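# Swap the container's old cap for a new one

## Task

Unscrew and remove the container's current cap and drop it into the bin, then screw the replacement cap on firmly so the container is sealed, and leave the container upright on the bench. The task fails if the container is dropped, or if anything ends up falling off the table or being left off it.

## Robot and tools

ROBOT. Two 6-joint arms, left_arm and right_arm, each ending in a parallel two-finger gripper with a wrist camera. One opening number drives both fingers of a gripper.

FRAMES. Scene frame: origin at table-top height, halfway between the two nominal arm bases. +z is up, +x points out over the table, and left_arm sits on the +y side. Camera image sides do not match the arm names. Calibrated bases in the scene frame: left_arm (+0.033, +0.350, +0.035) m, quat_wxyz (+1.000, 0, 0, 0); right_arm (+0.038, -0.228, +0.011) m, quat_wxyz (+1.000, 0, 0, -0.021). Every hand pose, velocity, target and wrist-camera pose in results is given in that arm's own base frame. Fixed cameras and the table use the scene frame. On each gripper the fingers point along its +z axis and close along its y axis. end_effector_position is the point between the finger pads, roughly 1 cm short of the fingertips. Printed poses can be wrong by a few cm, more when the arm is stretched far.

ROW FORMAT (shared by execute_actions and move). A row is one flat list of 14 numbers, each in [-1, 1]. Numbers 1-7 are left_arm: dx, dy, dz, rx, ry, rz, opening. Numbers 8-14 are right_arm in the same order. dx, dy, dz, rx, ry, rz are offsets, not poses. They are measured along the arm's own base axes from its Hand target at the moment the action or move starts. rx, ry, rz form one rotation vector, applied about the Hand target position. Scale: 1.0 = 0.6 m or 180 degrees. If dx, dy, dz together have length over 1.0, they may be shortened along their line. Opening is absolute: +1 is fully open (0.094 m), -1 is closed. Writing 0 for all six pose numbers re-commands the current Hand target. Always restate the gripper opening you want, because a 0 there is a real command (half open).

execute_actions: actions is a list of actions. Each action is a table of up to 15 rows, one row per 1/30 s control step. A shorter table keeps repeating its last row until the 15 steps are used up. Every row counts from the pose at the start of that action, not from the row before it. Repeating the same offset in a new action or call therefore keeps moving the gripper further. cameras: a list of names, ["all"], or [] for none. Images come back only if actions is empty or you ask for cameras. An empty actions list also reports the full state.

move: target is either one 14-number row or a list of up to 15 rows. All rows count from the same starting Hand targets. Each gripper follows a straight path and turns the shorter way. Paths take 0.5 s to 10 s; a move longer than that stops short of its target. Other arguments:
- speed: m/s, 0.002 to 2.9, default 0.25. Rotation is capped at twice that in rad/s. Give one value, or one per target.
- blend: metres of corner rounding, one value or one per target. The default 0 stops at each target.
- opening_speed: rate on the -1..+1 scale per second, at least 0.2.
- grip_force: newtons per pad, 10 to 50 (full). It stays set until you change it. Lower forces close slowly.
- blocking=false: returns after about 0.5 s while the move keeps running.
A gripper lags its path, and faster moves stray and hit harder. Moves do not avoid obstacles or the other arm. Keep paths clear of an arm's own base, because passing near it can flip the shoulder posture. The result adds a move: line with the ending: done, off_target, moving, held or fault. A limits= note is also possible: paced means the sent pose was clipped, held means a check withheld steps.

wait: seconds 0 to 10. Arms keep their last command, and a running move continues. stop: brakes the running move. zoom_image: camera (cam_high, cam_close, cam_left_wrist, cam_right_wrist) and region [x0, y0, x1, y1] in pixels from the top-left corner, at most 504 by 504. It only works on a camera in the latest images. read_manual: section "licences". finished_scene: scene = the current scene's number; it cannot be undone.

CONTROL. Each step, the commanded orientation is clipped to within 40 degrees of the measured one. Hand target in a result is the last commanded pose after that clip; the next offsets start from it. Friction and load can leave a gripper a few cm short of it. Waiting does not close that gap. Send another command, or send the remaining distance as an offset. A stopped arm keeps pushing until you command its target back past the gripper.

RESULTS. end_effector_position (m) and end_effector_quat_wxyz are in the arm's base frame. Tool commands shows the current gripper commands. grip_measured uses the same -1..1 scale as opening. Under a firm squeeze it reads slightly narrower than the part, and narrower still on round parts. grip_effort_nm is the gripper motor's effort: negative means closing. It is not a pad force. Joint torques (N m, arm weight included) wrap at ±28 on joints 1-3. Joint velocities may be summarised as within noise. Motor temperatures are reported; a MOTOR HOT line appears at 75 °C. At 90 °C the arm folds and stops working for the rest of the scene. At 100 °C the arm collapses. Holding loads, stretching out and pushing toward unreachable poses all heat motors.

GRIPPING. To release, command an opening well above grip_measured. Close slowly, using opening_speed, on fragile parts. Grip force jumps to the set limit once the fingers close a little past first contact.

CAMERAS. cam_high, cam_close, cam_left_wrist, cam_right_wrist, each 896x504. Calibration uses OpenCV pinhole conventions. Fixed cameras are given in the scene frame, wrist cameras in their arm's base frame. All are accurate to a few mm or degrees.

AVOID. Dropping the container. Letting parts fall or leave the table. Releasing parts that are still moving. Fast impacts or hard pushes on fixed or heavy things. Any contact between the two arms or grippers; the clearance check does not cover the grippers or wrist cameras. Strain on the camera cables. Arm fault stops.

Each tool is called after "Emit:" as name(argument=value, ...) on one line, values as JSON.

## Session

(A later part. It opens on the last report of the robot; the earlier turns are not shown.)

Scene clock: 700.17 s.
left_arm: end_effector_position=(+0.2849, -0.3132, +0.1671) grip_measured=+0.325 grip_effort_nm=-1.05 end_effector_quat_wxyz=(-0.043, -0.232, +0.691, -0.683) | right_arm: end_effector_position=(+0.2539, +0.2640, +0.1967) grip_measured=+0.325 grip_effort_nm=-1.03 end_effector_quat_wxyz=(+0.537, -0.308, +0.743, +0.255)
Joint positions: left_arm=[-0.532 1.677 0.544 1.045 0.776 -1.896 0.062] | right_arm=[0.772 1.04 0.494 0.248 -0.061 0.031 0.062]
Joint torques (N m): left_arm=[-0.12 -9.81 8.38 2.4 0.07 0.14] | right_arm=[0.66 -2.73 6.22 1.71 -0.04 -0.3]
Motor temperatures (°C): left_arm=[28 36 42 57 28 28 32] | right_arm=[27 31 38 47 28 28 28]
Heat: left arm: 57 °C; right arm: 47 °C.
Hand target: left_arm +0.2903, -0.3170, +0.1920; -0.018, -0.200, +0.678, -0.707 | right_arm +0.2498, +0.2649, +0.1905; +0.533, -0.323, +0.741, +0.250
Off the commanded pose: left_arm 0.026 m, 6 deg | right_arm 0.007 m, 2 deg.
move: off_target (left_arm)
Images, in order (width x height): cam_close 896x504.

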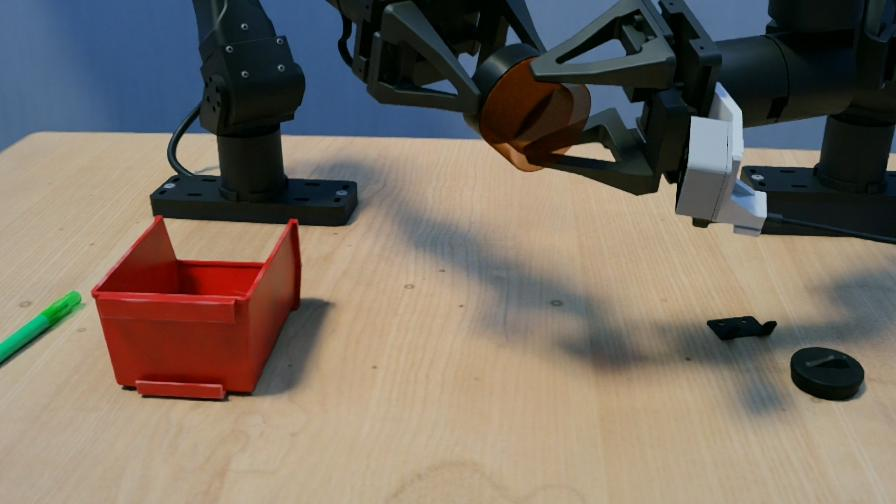

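Emit:
move(target=[0,0,0,0,0,0,0.85,0,0,0,0,0,0,0.12], opening_speed=0.5, cameras=["all"])

Scene clock: 705.30 s.
left_arm: end_effector_position=(+0.2853, -0.3133, +0.1713) grip_measured=+0.848 grip_effort_nm=0.08 end_effector_quat_wxyz=(-0.037, -0.224, +0.688, -0.689) | right_arm: end_effector_position=(+0.2531, +0.2631, +0.1926) grip_measured=+0.325 grip_effort_nm=-1.03 end_effector_quat_wxyz=(+0.533, -0.316, +0.745, +0.248)
Joint positions: left_arm=[-0.532 1.677 0.544 1.066 0.776 -1.892 0.087] | right_arm=[0.772 1.04 0.494 0.231 -0.061 0.015 0.062]
Joint torques (N m): left_arm=[-0.06 -9.61 8.39 2.11 0.06 0.08] | right_arm=[0.72 -2.74 6.19 1.89 -0.06 -0.12]
Motor temperatures (°C): left_arm=[28 36 42 56 28 28 32] | right_arm=[27 31 37 46 28 28 29]
Heat: left arm: 56 °C; right arm: 46 °C.
Hand target: left_arm +0.2903, -0.3170, +0.1920; -0.018, -0.200, +0.678, -0.707 | right_arm +0.2499, +0.2649, +0.1905; +0.533, -0.323, +0.741, +0.250
Off the commanded pose: left_arm 0.022 m, 4 deg | right_arm 0.004 m, 1 deg.
move: off_target (left_arm)
camera_calibration:
cam_left_wrist: T_world_to_cam=[[0.382131, 0.0428603, 0.923114, -0.254427], [-0.910854, 0.186044, 0.368418, 0.289241], [-0.155949, -0.981606, 0.110133, -0.18972], [0, 0, 0, 1]] pos_world=[0.331094, -0.229137, 0.149198]
cam_right_wrist: T_world_to_cam=[[0.740461, -0.670947, -0.0393311, -0.00367442], [-0.475621, -0.481754, -0.736001, 0.429835], [0.47487, 0.563687, -0.675837, -0.0492977], [0, 0, 0, 1]] pos_world=[0.230569, 0.232398, 0.282897]

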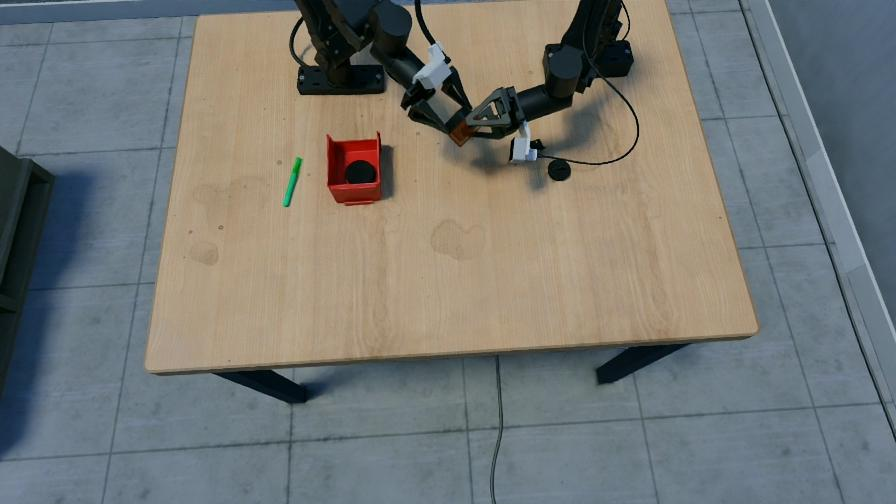

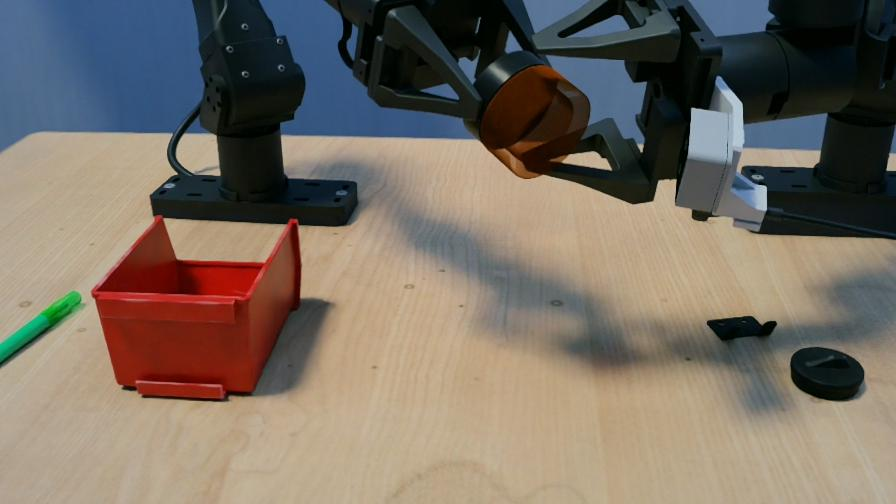

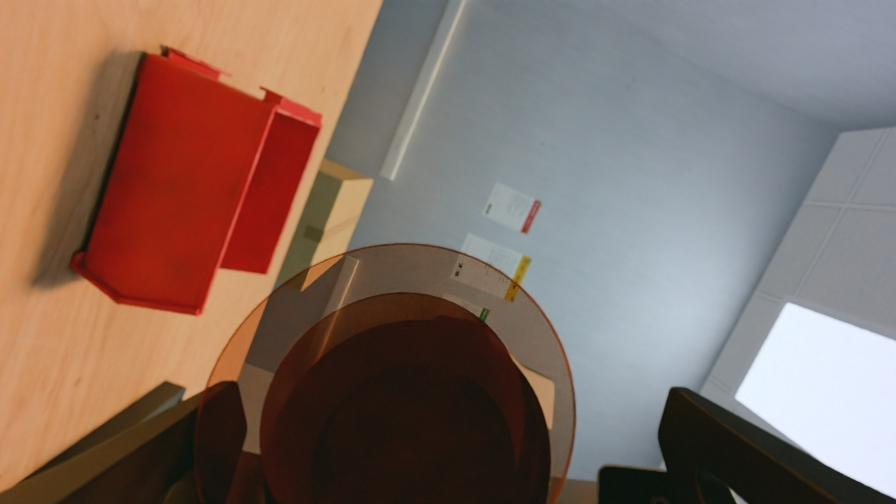

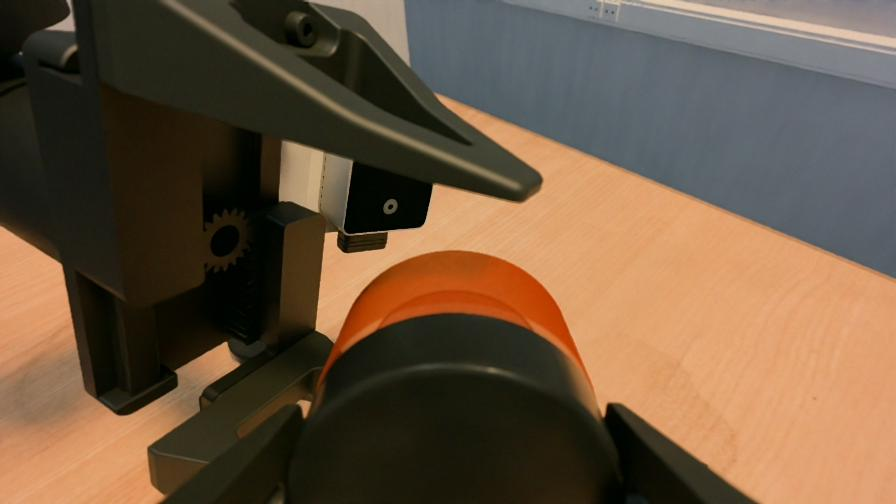

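Emit:
move(target=[-0.0086,0.0321,-0.0150,0,0,0,0.85,0,0,0,0,0,0,0.12], speed=0.06, cameras=["cam_left_wrist"])

Scene clock: 707.80 s.
left_arm: end_effector_position=(+0.2857, -0.3023, +0.1728) grip_measured=+0.848 grip_effort_nm=0.07 end_effector_quat_wxyz=(-0.033, -0.215, +0.685, -0.696) | right_arm: end_effector_position=(+0.2528, +0.2638, +0.1938) grip_measured=+0.325 grip_effort_nm=-1.03 end_effector_quat_wxyz=(+0.534, -0.316, +0.743, +0.250)
Joint positions: left_arm=[-0.493 1.677 0.521 1.112 0.821 -1.891 0.087] | right_arm=[0.772 1.04 0.494 0.236 -0.065 0.014 0.062]
Joint torques (N m): left_arm=[1.13 -10.22 5 2.2 0.11 0.08] | right_arm=[0.68 -2.77 6.17 1.85 0 -0.12]
Motor temperatures (°C): left_arm=[28 36 42 55 28 28 32] | right_arm=[27 31 37 46 28 28 29]
Heat: left arm: 55 °C; right arm: 46 °C.
Hand target: left_arm +0.2852, -0.2977, +0.1830; -0.018, -0.200, +0.678, -0.707 | right_arm +0.2498, +0.2649, +0.1905; +0.533, -0.323, +0.741, +0.250
Off the commanded pose: left_arm 0.011 m, 3 deg | right_arm 0.005 m, 1 deg.
move: off_target (left_arm)
camera_calibration:
cam_left_wrist: T_world_to_cam=[[0.363786, 0.0530422, 0.929971, -0.249177], [-0.916817, 0.196854, 0.347412, 0.29565], [-0.164641, -0.978997, 0.120243, -0.177462], [0, 0, 0, 1]] pos_world=[0.332486, -0.218717, 0.150354]
Images, in order (width x height): cam_left_wrist 896x504.

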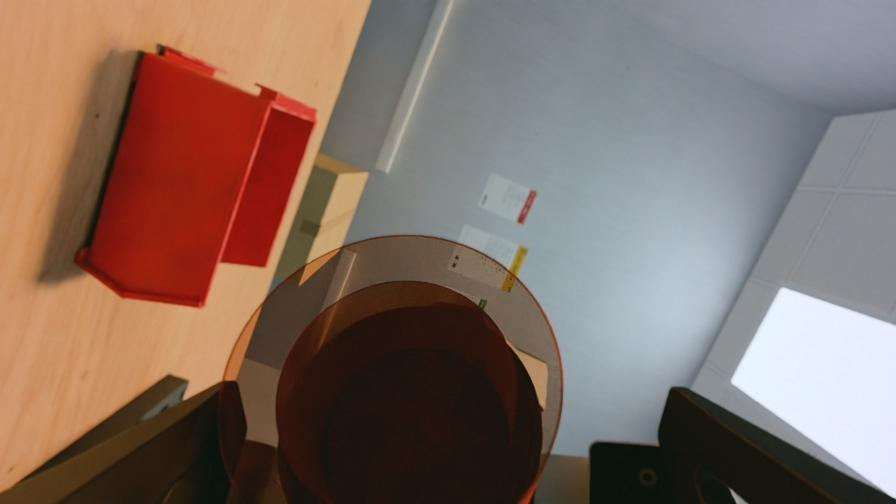

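Emit:
move(target=[-0.0635,0.242,-0.004,0,0,0,0.85,0,0,0,0,0,0,0.12], speed=0.12, cameras=["cam_close"])

Scene clock: 710.70 s.
left_arm: end_effector_position=(+0.2525, -0.1534, +0.1791) grip_measured=+0.848 grip_effort_nm=0.07 end_effector_quat_wxyz=(-0.021, -0.207, +0.677, -0.706) | right_arm: end_effector_position=(+0.2514, +0.2625, +0.1880) grip_measured=+0.325 grip_effort_nm=-1.03 end_effector_quat_wxyz=(+0.525, -0.319, +0.750, +0.246)
Joint positions: left_arm=[0.095 1.425 0.27 1.148 1.399 -1.89 0.087] | right_arm=[0.772 1.04 0.494 0.211 -0.065 0.013 0.062]
Joint torques (N m): left_arm=[0.7 -7.04 4.29 1.39 0.16 0.02] | right_arm=[0.73 -2.74 6.22 2.1 -0.02 -0.12]
Motor temperatures (°C): left_arm=[28 36 41 55 28 28 32] | right_arm=[27 31 37 47 28 28 29]
Heat: left arm: 55 °C; right arm: 47 °C.
Hand target: left_arm +0.2472, -0.1525, +0.1807; -0.018, -0.200, +0.678, -0.707 | right_arm +0.2499, +0.2649, +0.1905; +0.533, -0.323, +0.741, +0.250
Off the commanded pose: left_arm 0.006 m, 1 deg | right_arm 0.004 m, 2 deg.
move: done
Images, in order (width x height): cam_close 896x504.

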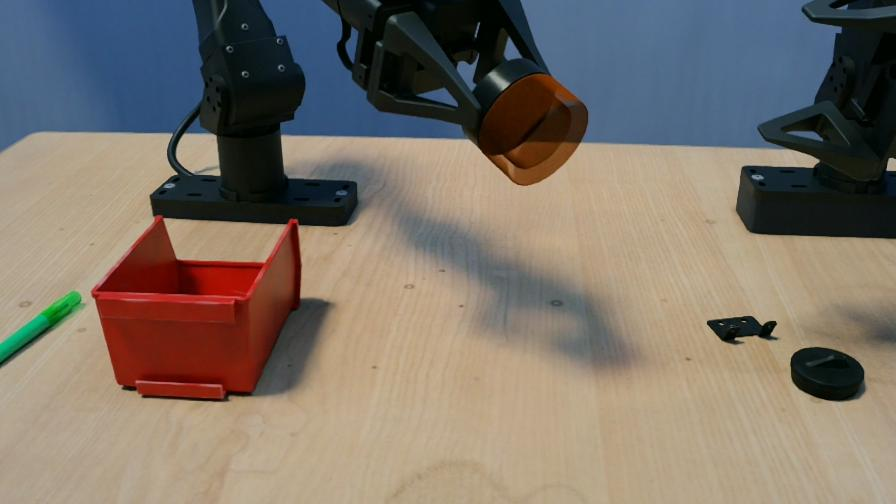

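Emit:
zoom_image(camera="cam_close", region=[450, 40, 600, 200])

Scaled by 3.150 from the camera's 896x504 image, which has a finer 1280x720 frame.

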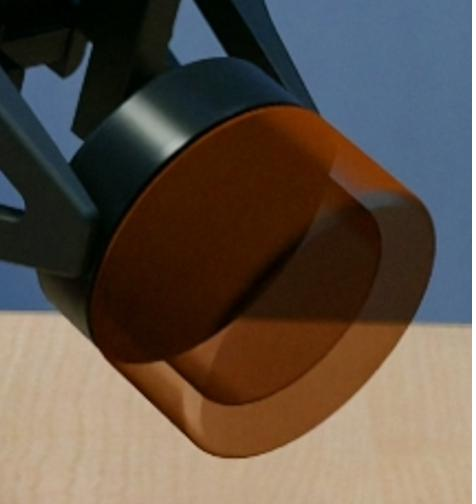

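Emit:
move(target=[0,0,0,0,0,0,0.85,-0.0833,-0.0333,0.0,-0.3120,0.2517,0.0233,0.12], speed=0.18, cameras=["all"])

Scene clock: 718.83 s.
left_arm: end_effector_position=(+0.2524, -0.1534, +0.1791) grip_measured=+0.848 grip_effort_nm=0.07 end_effector_quat_wxyz=(-0.021, -0.207, +0.677, -0.706) | right_arm: end_effector_position=(+0.1977, +0.2410, +0.1866) grip_measured=+0.325 grip_effort_nm=-1.03 end_effector_quat_wxyz=(-0.005, -0.434, +0.901, +0.003)
Joint positions: left_arm=[0.095 1.425 0.27 1.148 1.399 -1.89 0.087] | right_arm=[0.875 1.754 1.75 -1.573 -0.01 -0.023 0.062]
Joint torques (N m): left_arm=[0.75 -7.09 4.29 1.4 0.16 0.02] | right_arm=[0.91 -7.32 8.57 -0.14 0.15 -0.04]
Heat: left arm: 53 °C; right arm: 46 °C.
Hand target: left_arm +0.2471, -0.1525, +0.1807; -0.018, -0.200, +0.678, -0.707 | right_arm +0.1999, +0.2449, +0.1905; +0.000, -0.439, +0.899, +0.000
Off the commanded pose: left_arm 0.006 m, 1 deg | right_arm 0.006 m, 1 deg.
move: done
camera_calibration:
cam_left_wrist: T_world_to_cam=[[0.333951, 0.0760666, 0.939516, -0.241473], [-0.929181, 0.194098, 0.314562, 0.242191], [-0.15843, -0.978029, 0.135499, -0.0420755], [0, 0, 0, 1]] pos_world=[0.299013, -0.0697917, 0.156385]
cam_right_wrist: T_world_to_cam=[[0.779561, -0.625961, -0.0213999, 0.000396956], [-0.561009, -0.713047, 0.420514, 0.245387], [-0.278484, -0.315811, -0.907034, 0.389487], [0, 0, 0, 1]] pos_world=[0.245821, 0.298225, 0.250098]

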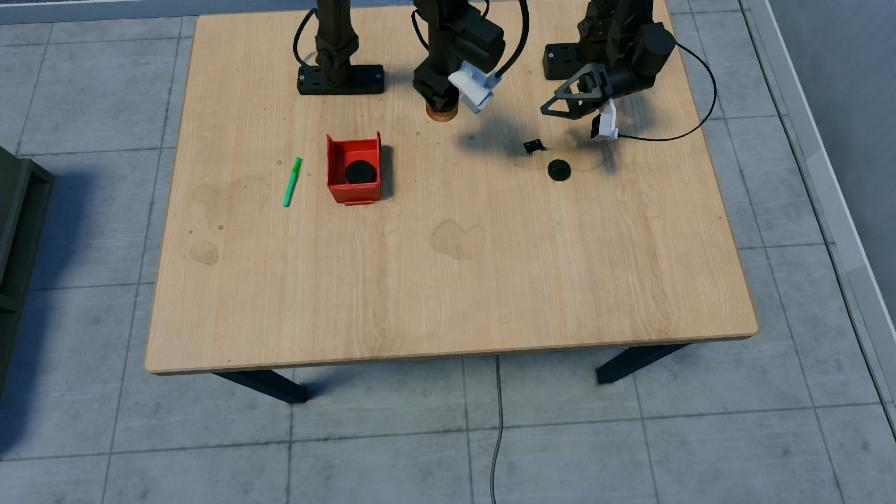

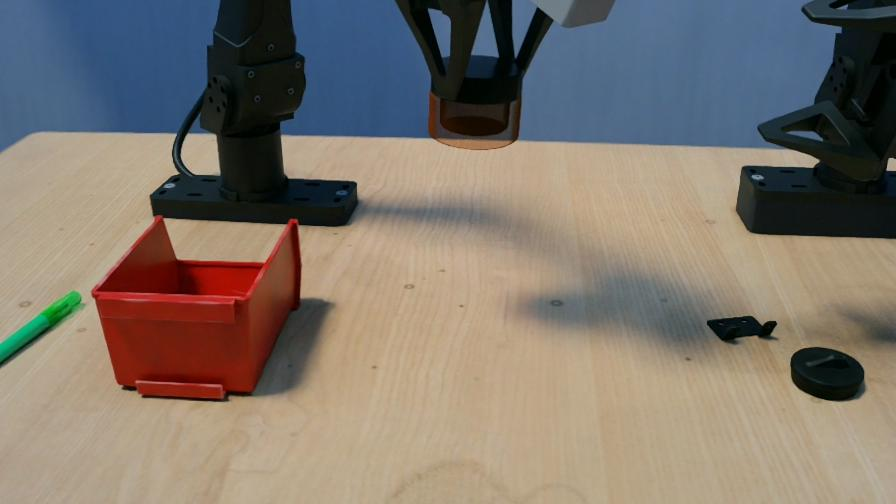

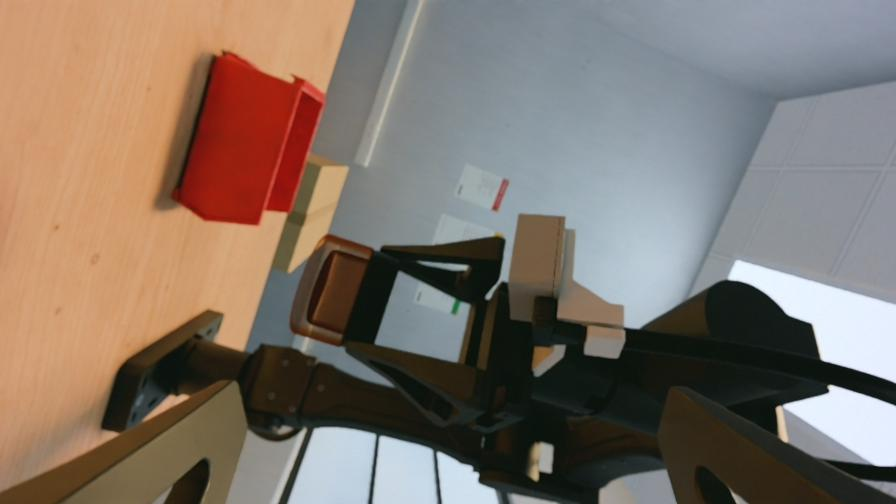

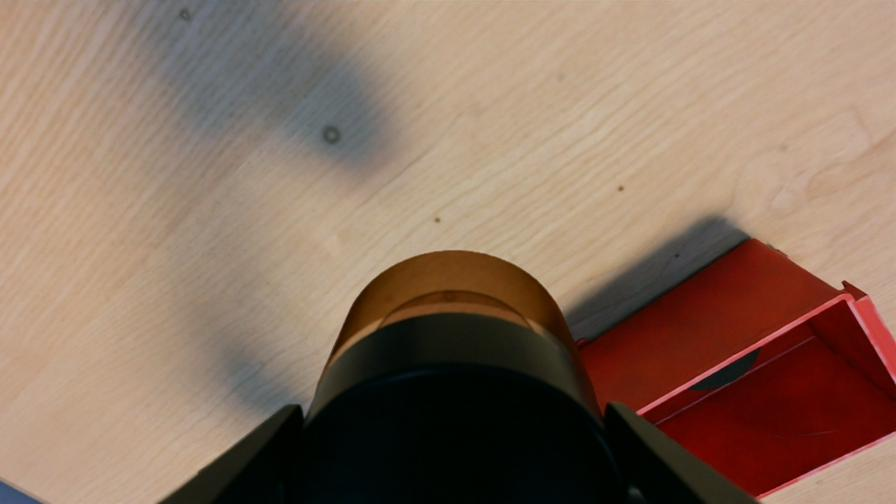

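Emit:
move(target=[0,0,0,0,0,0,0.85,0,0,-0.2080,0,0,0,0.12], speed=0.12, cameras=["cam_close","cam_right_wrist"])

Scene clock: 724.23 s.
left_arm: end_effector_position=(+0.2524, -0.1534, +0.1791) grip_measured=+0.848 grip_effort_nm=0.07 end_effector_quat_wxyz=(-0.021, -0.207, +0.677, -0.706) | right_arm: end_effector_position=(+0.2014, +0.2454, +0.0729) grip_measured=+0.325 grip_effort_nm=-1.03 end_effector_quat_wxyz=(+0.004, -0.434, +0.901, +0.007)
Joint positions: left_arm=[0.095 1.425 0.27 1.148 1.399 -1.89 0.087] | right_arm=[0.875 1.754 1.296 -1.099 -0.01 -0.023 0.062]
Joint torques (N m): left_arm=[0.64 -7.01 4.33 1.4 0.18 0.03] | right_arm=[0.85 -7.62 4.79 0.15 0.15 -0.04]
Heat: left arm: 53 °C; right arm: 45 °C.
Hand target: left_arm +0.2471, -0.1525, +0.1807; -0.018, -0.200, +0.678, -0.707 | right_arm +0.1999, +0.2449, +0.0658; +0.000, -0.439, +0.899, +0.000
Off the commanded pose: left_arm 0.006 m, 1 deg | right_arm 0.007 m, 1 deg.
move: done
camera_calibration:
cam_right_wrist: T_world_to_cam=[[0.779832, -0.625648, -0.020647, -0.00240348], [-0.566157, -0.718983, 0.40315, 0.302112], [-0.267075, -0.3027, -0.914901, 0.283811], [0, 0, 0, 1]] pos_world=[0.248716, 0.301619, 0.137814]
Images, in order (width x height): cam_close 896x504, cam_right_wrist 896x504.

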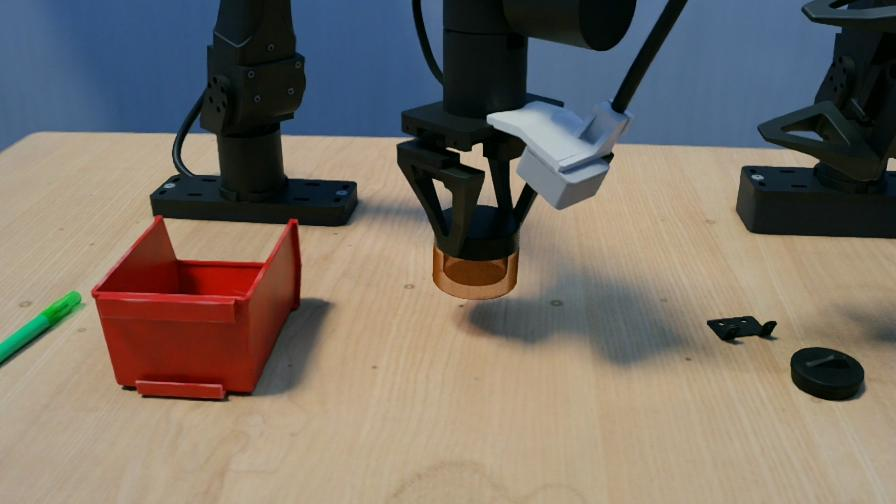

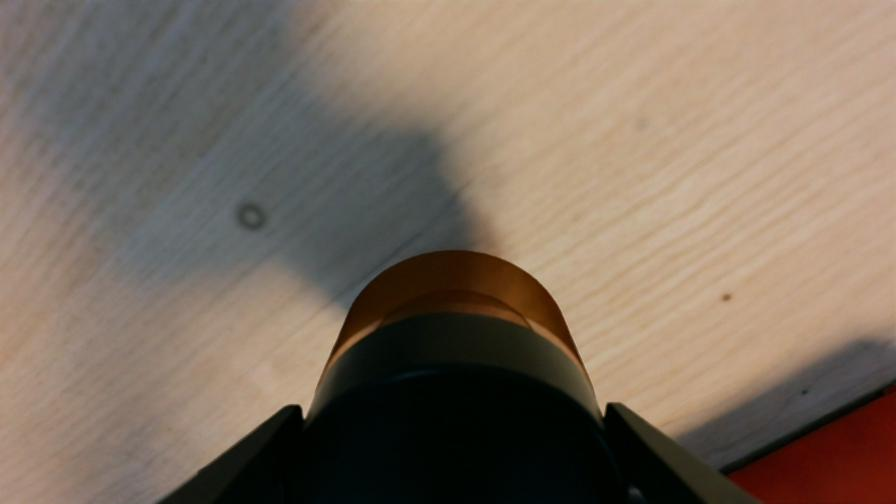

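Emit:
move(target=[[0,0,0,0,0,0,0.85,0,0,-0.0360,0,0,0,0.12],[0,0,0,0,0,0,0.85,0,0,-0.0530,0,0,0,0.12]], speed=[0.06,0.02], blend=[0.003,0], cameras=["cam_close"])

Scene clock: 726.57 s.
left_arm: end_effector_position=(+0.2524, -0.1534, +0.1791) grip_measured=+0.848 grip_effort_nm=0.07 end_effector_quat_wxyz=(-0.021, -0.207, +0.677, -0.706) | right_arm: end_effector_position=(+0.2021, +0.2461, +0.0421) grip_measured=+0.325 grip_effort_nm=-1.03 end_effector_quat_wxyz=(+0.005, -0.434, +0.901, +0.008)
Joint positions: left_arm=[0.095 1.425 0.27 1.148 1.399 -1.89 0.087] | right_arm=[0.875 1.788 1.209 -0.977 -0.01 -0.023 0.062]
Joint torques (N m): left_arm=[0.79 -7.12 4.37 1.39 0.17 0.05] | right_arm=[0.88 -7.51 4.59 0.16 0.14 -0.05]
Heat: left arm: 52 °C; right arm: 44 °C.
Hand target: left_arm +0.2471, -0.1525, +0.1807; -0.018, -0.200, +0.678, -0.707 | right_arm +0.1999, +0.2449, +0.0340; +0.000, -0.439, +0.899, +0.000
Off the commanded pose: left_arm 0.006 m, 1 deg | right_arm 0.009 m, 1 deg.
move: done
Images, in order (width x height): cam_close 896x504.

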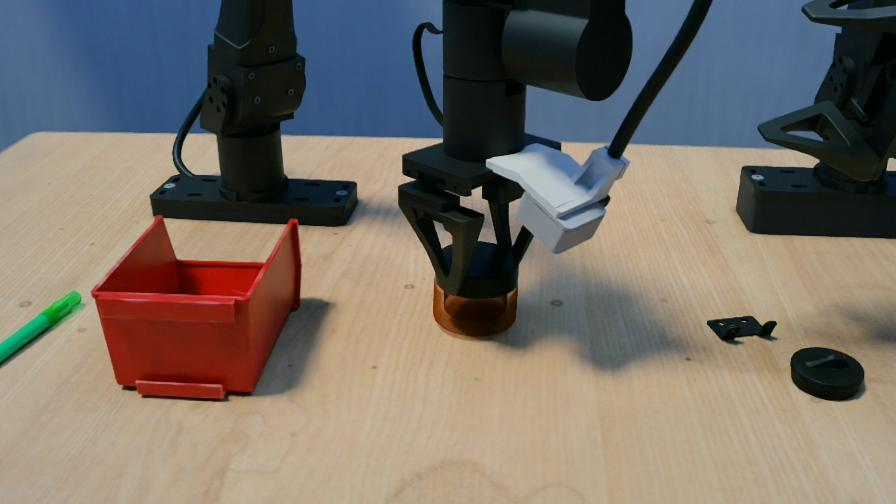

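Emit:
move(target=[0,0,0,0,0,0,0.85,0,0,-0.0050,0,0,0,0.12], speed=0.02, cameras=["cam_close"])

Emit:
zoom_image(camera="cam_close", region=[400, 220, 560, 360])

Scene clock: 728.20 s.
left_arm: end_effector_position=(+0.2524, -0.1534, +0.1791) grip_measured=+0.848 grip_effort_nm=0.07 end_effector_quat_wxyz=(-0.021, -0.207, +0.677, -0.706) | right_arm: end_effector_position=(+0.2022, +0.2463, +0.0404) grip_measured=+0.325 grip_effort_nm=-1.03 end_effector_quat_wxyz=(+0.007, -0.434, +0.901, +0.008)
Joint positions: left_arm=[0.095 1.425 0.27 1.148 1.399 -1.89 0.087] | right_arm=[0.875 1.788 1.202 -0.966 -0.01 -0.023 0.062]
Joint torques (N m): left_arm=[0.77 -7.09 4.23 1.39 0.17 0.04] | right_arm=[0.84 -7.27 4.55 0.2 0.15 -0.03]
Heat: left arm: 52 °C; right arm: 43 °C.
Hand target: left_arm +0.2471, -0.1525, +0.1807; -0.018, -0.200, +0.678, -0.707 | right_arm +0.1999, +0.2449, +0.0310; +0.000, -0.439, +0.899, +0.000
Off the commanded pose: left_arm 0.006 m, 1 deg | right_arm 0.010 m, 1 deg.
move: done
Images, in order (width x height): cam_close 896x504.

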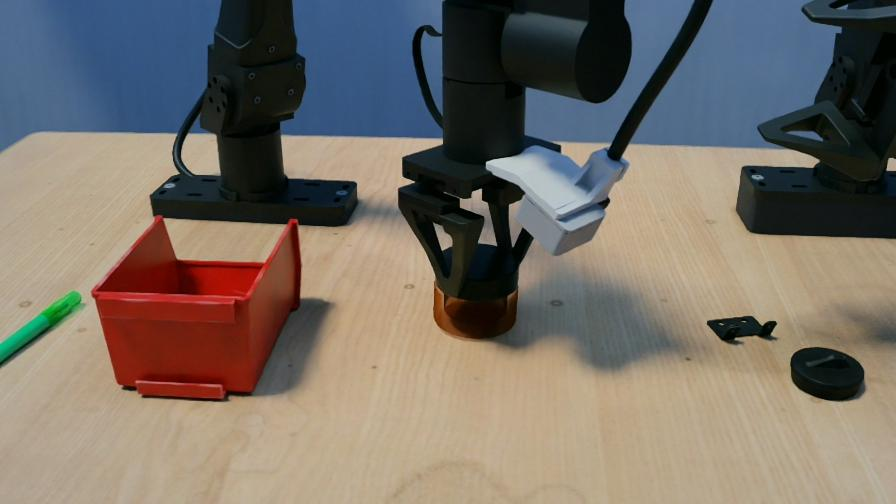

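Scaled by 3.150 from the camera's 896x504 image, which has a finer 1280x720 frame.

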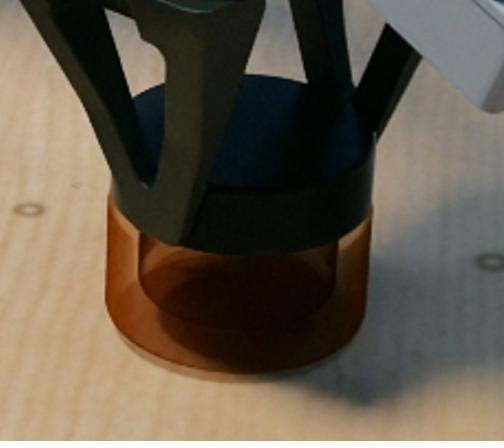

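Emit:
move(target=[0,0,0,0,0,0,0.85,0,0,-0.0050,0,0,0,0.12], speed=0.02)

Scene clock: 729.27 s.
left_arm: end_effector_position=(+0.2524, -0.1534, +0.1791) grip_measured=+0.848 grip_effort_nm=0.07 end_effector_quat_wxyz=(-0.021, -0.207, +0.677, -0.706) | right_arm: end_effector_position=(+0.2033, +0.2476, +0.0388) grip_measured=+0.325 grip_effort_nm=-1.03 end_effector_quat_wxyz=(+0.009, -0.434, +0.901, +0.009)
Joint positions: left_arm=[0.095 1.425 0.27 1.148 1.399 -1.89 0.087] | right_arm=[0.875 1.791 1.199 -0.954 -0.01 -0.023 0.062]
Joint torques (N m): left_arm=[0.68 -7.15 4.49 1.42 0.22 0.05] | right_arm=[0.85 -7.17 4.18 0.19 0.15 -0.06]
Heat: left arm: 52 °C; right arm: 43 °C.
Hand target: left_arm +0.2471, -0.1525, +0.1807; -0.018, -0.200, +0.678, -0.707 | right_arm +0.1999, +0.2449, +0.0279; +0.000, -0.439, +0.899, +0.000
Off the commanded pose: left_arm 0.006 m, 1 deg | right_arm 0.012 m, 2 deg.
move: off_target (right_arm)

Emit:
move(target=[0,0,0,0,0,0,0.85,0,0,0.0,-0.0076,0.0025,0,0.12], speed=0.03)

Scene clock: 731.03 s.
left_arm: end_effector_position=(+0.2524, -0.1534, +0.1791) grip_measured=+0.848 grip_effort_nm=0.07 end_effector_quat_wxyz=(-0.021, -0.207, +0.677, -0.706) | right_arm: end_effector_position=(+0.2032, +0.2472, +0.0386) grip_measured=+0.325 grip_effort_nm=-1.03 end_effector_quat_wxyz=(+0.009, -0.435, +0.900, +0.006)
Joint positions: left_arm=[0.095 1.425 0.27 1.148 1.399 -1.89 0.087] | right_arm=[0.877 1.792 1.199 -0.956 -0.004 -0.023 0.062]
Joint torques (N m): left_arm=[0.73 -7.09 4.3 1.39 0.19 0.05] | right_arm=[1.13 -5.7 6.23 -0.1 0.19 0]
Heat: left arm: 52 °C; right arm: 43 °C.
Hand target: left_arm +0.2471, -0.1525, +0.1807; -0.018, -0.200, +0.678, -0.707 | right_arm +0.1998, +0.2449, +0.0279; -0.009, -0.439, +0.899, -0.009
Off the commanded pose: left_arm 0.006 m, 1 deg | right_arm 0.011 m, 3 deg.
move: off_target (right_arm)

Emit:
move(target=[0,0,0,0,0,0,0.85,0.0,0.0,0.006,0.0,0.0,0,0.12], speed=0.03)

Scene clock: 733.03 s.
left_arm: end_effector_position=(+0.2524, -0.1534, +0.1791) grip_measured=+0.848 grip_effort_nm=0.07 end_effector_quat_wxyz=(-0.021, -0.207, +0.677, -0.706) | right_arm: end_effector_position=(+0.2031, +0.2471, +0.0386) grip_measured=+0.325 grip_effort_nm=-1.03 end_effector_quat_wxyz=(+0.009, -0.435, +0.900, +0.006)
Joint positions: left_arm=[0.095 1.425 0.27 1.148 1.399 -1.89 0.087] | right_arm=[0.877 1.792 1.199 -0.956 -0.004 -0.023 0.062]
Joint torques (N m): left_arm=[0.75 -7.09 4.38 1.42 0.15 0.04] | right_arm=[1.11 -6.04 6.94 -0.25 0.19 0.01]
Motor temperatures (°C): left_arm=[28 34 39 52 28 28 31] | right_arm=[27 33 37 42 28 27 29]
Heat: left arm: 52 °C; right arm: 42 °C.
Hand target: left_arm +0.2471, -0.1525, +0.1807; -0.018, -0.200, +0.678, -0.707 | right_arm +0.1998, +0.2449, +0.0315; -0.009, -0.439, +0.899, -0.009
Off the commanded pose: left_arm 0.006 m, 1 deg | right_arm 0.008 m, 3 deg.
move: off_target (right_arm)

Emit:
move(target=[0,0,0,0,0,0,0.85,0.0,0.0,0.0,0.0,0.0,0,0.7], opening_speed=0.3, cameras=["cam_close","cam_right_wrist"])

Emit:
zoom_image(camera="cam_close", region=[400, 220, 560, 360])

Scene clock: 735.70 s.
left_arm: end_effector_position=(+0.2524, -0.1534, +0.1791) grip_measured=+0.848 grip_effort_nm=0.07 end_effector_quat_wxyz=(-0.021, -0.207, +0.677, -0.706) | right_arm: end_effector_position=(+0.1993, +0.2427, +0.0339) grip_measured=+0.697 grip_effort_nm=0.15 end_effector_quat_wxyz=(-0.006, -0.436, +0.900, -0.002)
Joint positions: left_arm=[0.095 1.425 0.27 1.148 1.399 -1.89 0.087] | right_arm=[0.88 1.807 1.199 -0.974 0 -0.023 0.08]
Joint torques (N m): left_arm=[0.69 -7.05 4.4 1.42 0.18 0.03] | right_arm=[0.92 -7.21 6.91 -0.12 0.13 0.01]
Heat: left arm: 52 °C; right arm: 42 °C.
Hand target: left_arm +0.2471, -0.1525, +0.1807; -0.018, -0.200, +0.678, -0.707 | right_arm +0.1999, +0.2449, +0.0315; -0.009, -0.439, +0.899, -0.009
Off the commanded pose: left_arm 0.006 m, 1 deg | right_arm 0.003 m, 1 deg.
move: done
camera_calibration:
cam_right_wrist: T_world_to_cam=[[0.782802, -0.622163, -0.0115613, -0.00506088], [-0.559088, -0.711356, 0.425903, 0.310666], [-0.273205, -0.326934, -0.904695, 0.253546], [0, 0, 0, 1]] pos_world=[0.246921, 0.300738, 0.0970101]
Images, in order (width x height): cam_close 896x504, cam_right_wrist 896x504.

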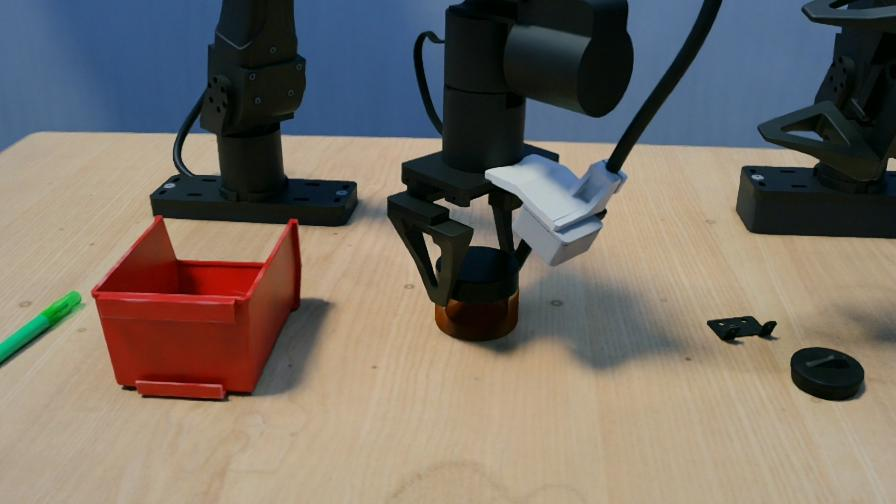

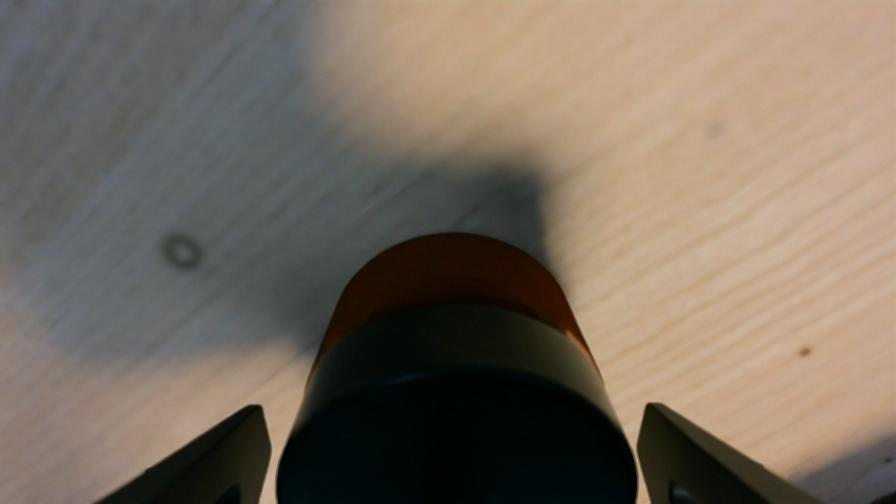

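Scaled by 3.150 from the camera's 896x504 image, which has a finer 1280x720 frame.

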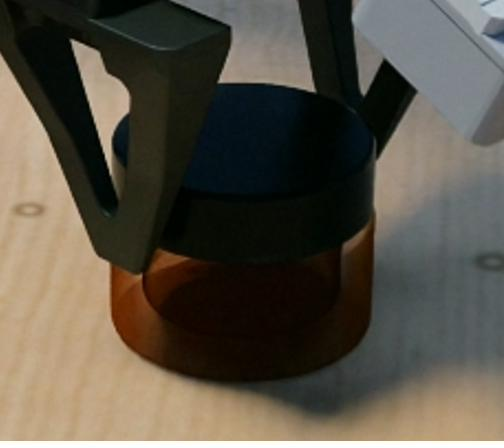

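Emit:
move(target=[[0,0,0,0,0,0,0.85,0.0,0.0,0.0,0.0,0.0,0,0.87],[0,0,0,0,0,0,0.85,0.0,0.0,0.06,0.0,0.0,0,0.87],[0,0,0,0,0,0,0.85,0.0,0.0,0.2,0.0,0.0,0,0.87]], speed=[0.1,0.08,0.15], blend=[0,0.01,0], cameras=["all"])

Emit:
zoom_image(camera="cam_close", region=[400, 200, 580, 360])

Scene clock: 739.30 s.
left_arm: end_effector_position=(+0.2524, -0.1534, +0.1791) grip_measured=+0.848 grip_effort_nm=0.07 end_effector_quat_wxyz=(-0.021, -0.207, +0.677, -0.706) | right_arm: end_effector_position=(+0.1988, +0.2420, +0.1399) grip_measured=+0.867 grip_effort_nm=0.15 end_effector_quat_wxyz=(-0.026, -0.436, +0.899, -0.012)
Joint positions: left_arm=[0.095 1.425 0.27 1.148 1.399 -1.89 0.087] | right_arm=[0.88 1.783 1.596 -1.441 0 -0.023 0.088]
Joint torques (N m): left_arm=[0.69 -7.1 4.38 1.4 0.17 0.05] | right_arm=[0.88 -10.55 7.87 -0.23 0.14 0.01]
Heat: left arm: 51 °C; right arm: 41 °C.
Hand target: left_arm +0.2471, -0.1525, +0.1807; -0.018, -0.200, +0.678, -0.707 | right_arm +0.1998, +0.2448, +0.1515; -0.009, -0.439, +0.899, -0.009
Off the commanded pose: left_arm 0.006 m, 1 deg | right_arm 0.012 m, 2 deg.
move: off_target (right_arm)
camera_calibration:
cam_left_wrist: T_world_to_cam=[[0.333951, 0.0760666, 0.939516, -0.241473], [-0.929181, 0.194098, 0.314562, 0.242191], [-0.15843, -0.978029, 0.135499, -0.0420755], [0, 0, 0, 1]] pos_world=[0.299013, -0.0697917, 0.156385]
cam_right_wrist: T_world_to_cam=[[0.782444, -0.622597, -0.0124677, -0.00354285], [-0.546278, -0.695867, 0.466207, 0.252765], [-0.298935, -0.35797, -0.884588, 0.358877], [0, 0, 0, 1]] pos_world=[0.248133, 0.302152, 0.199573]

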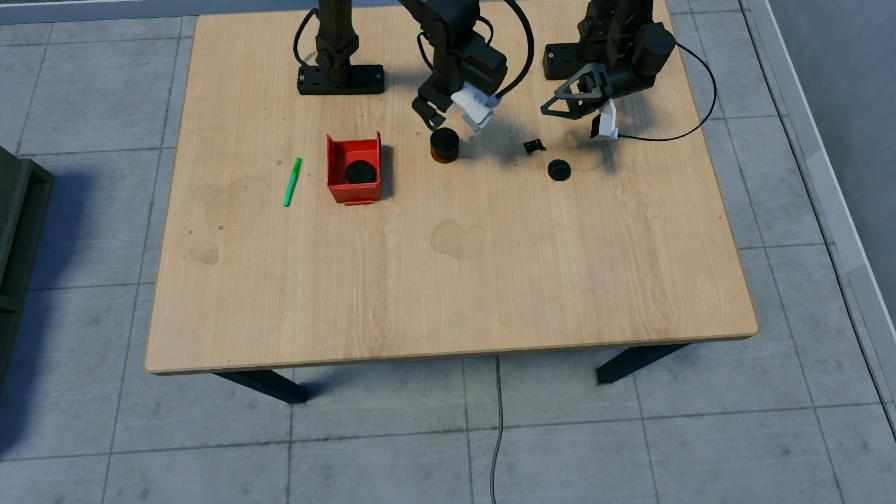

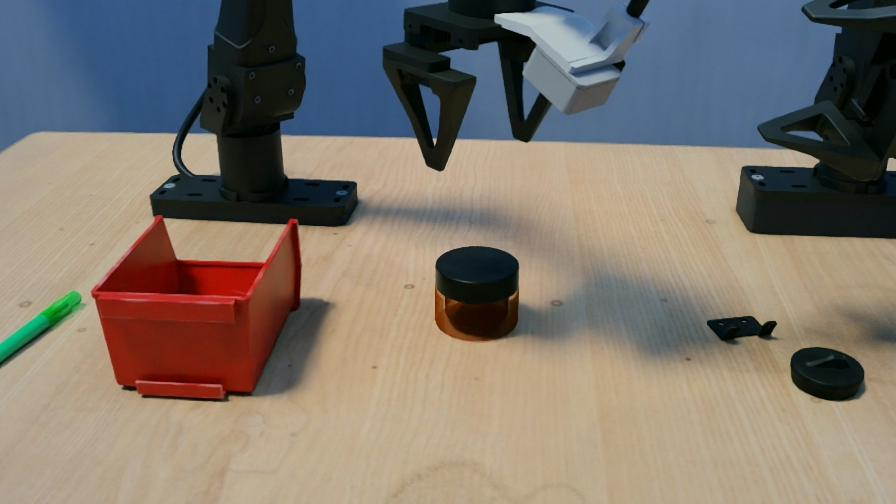

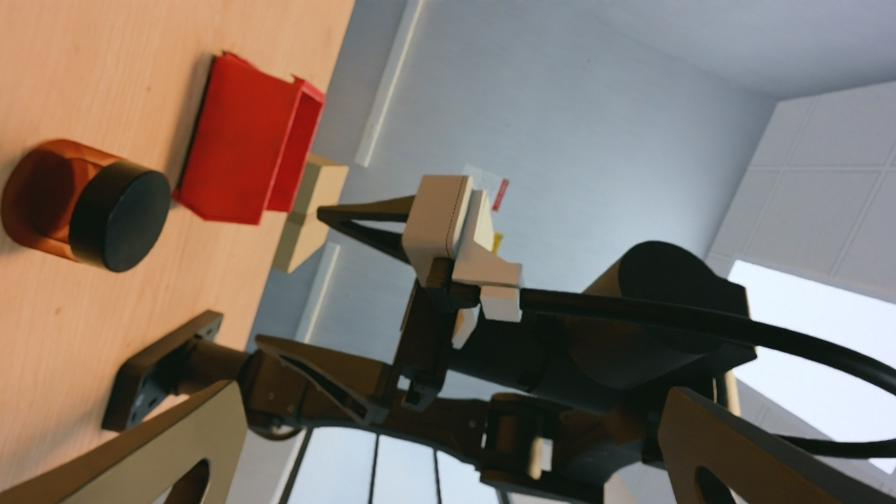

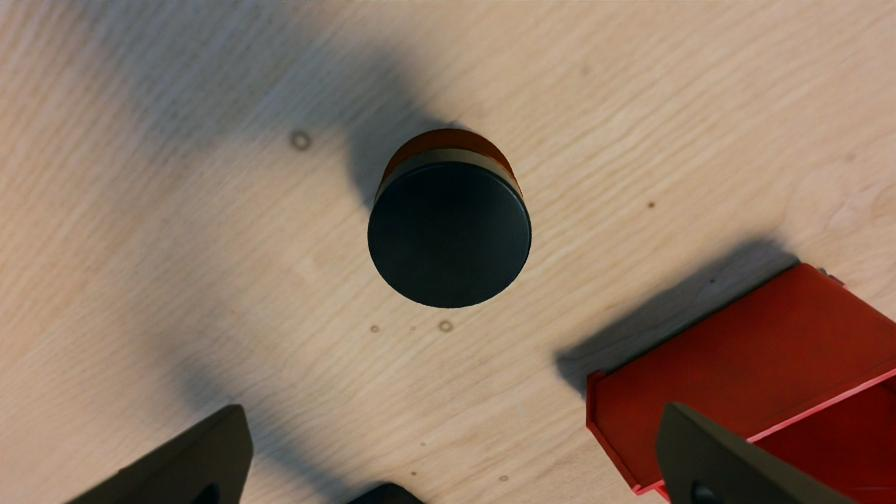

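Scaled by 2.800 from the camera's 896x504 image, which has a finer 1280x720 frame.

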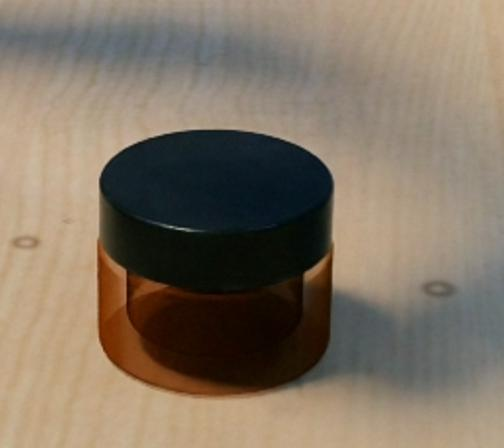

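Emit:
finished_scene(scene=2)

The scene is finished: the task was done.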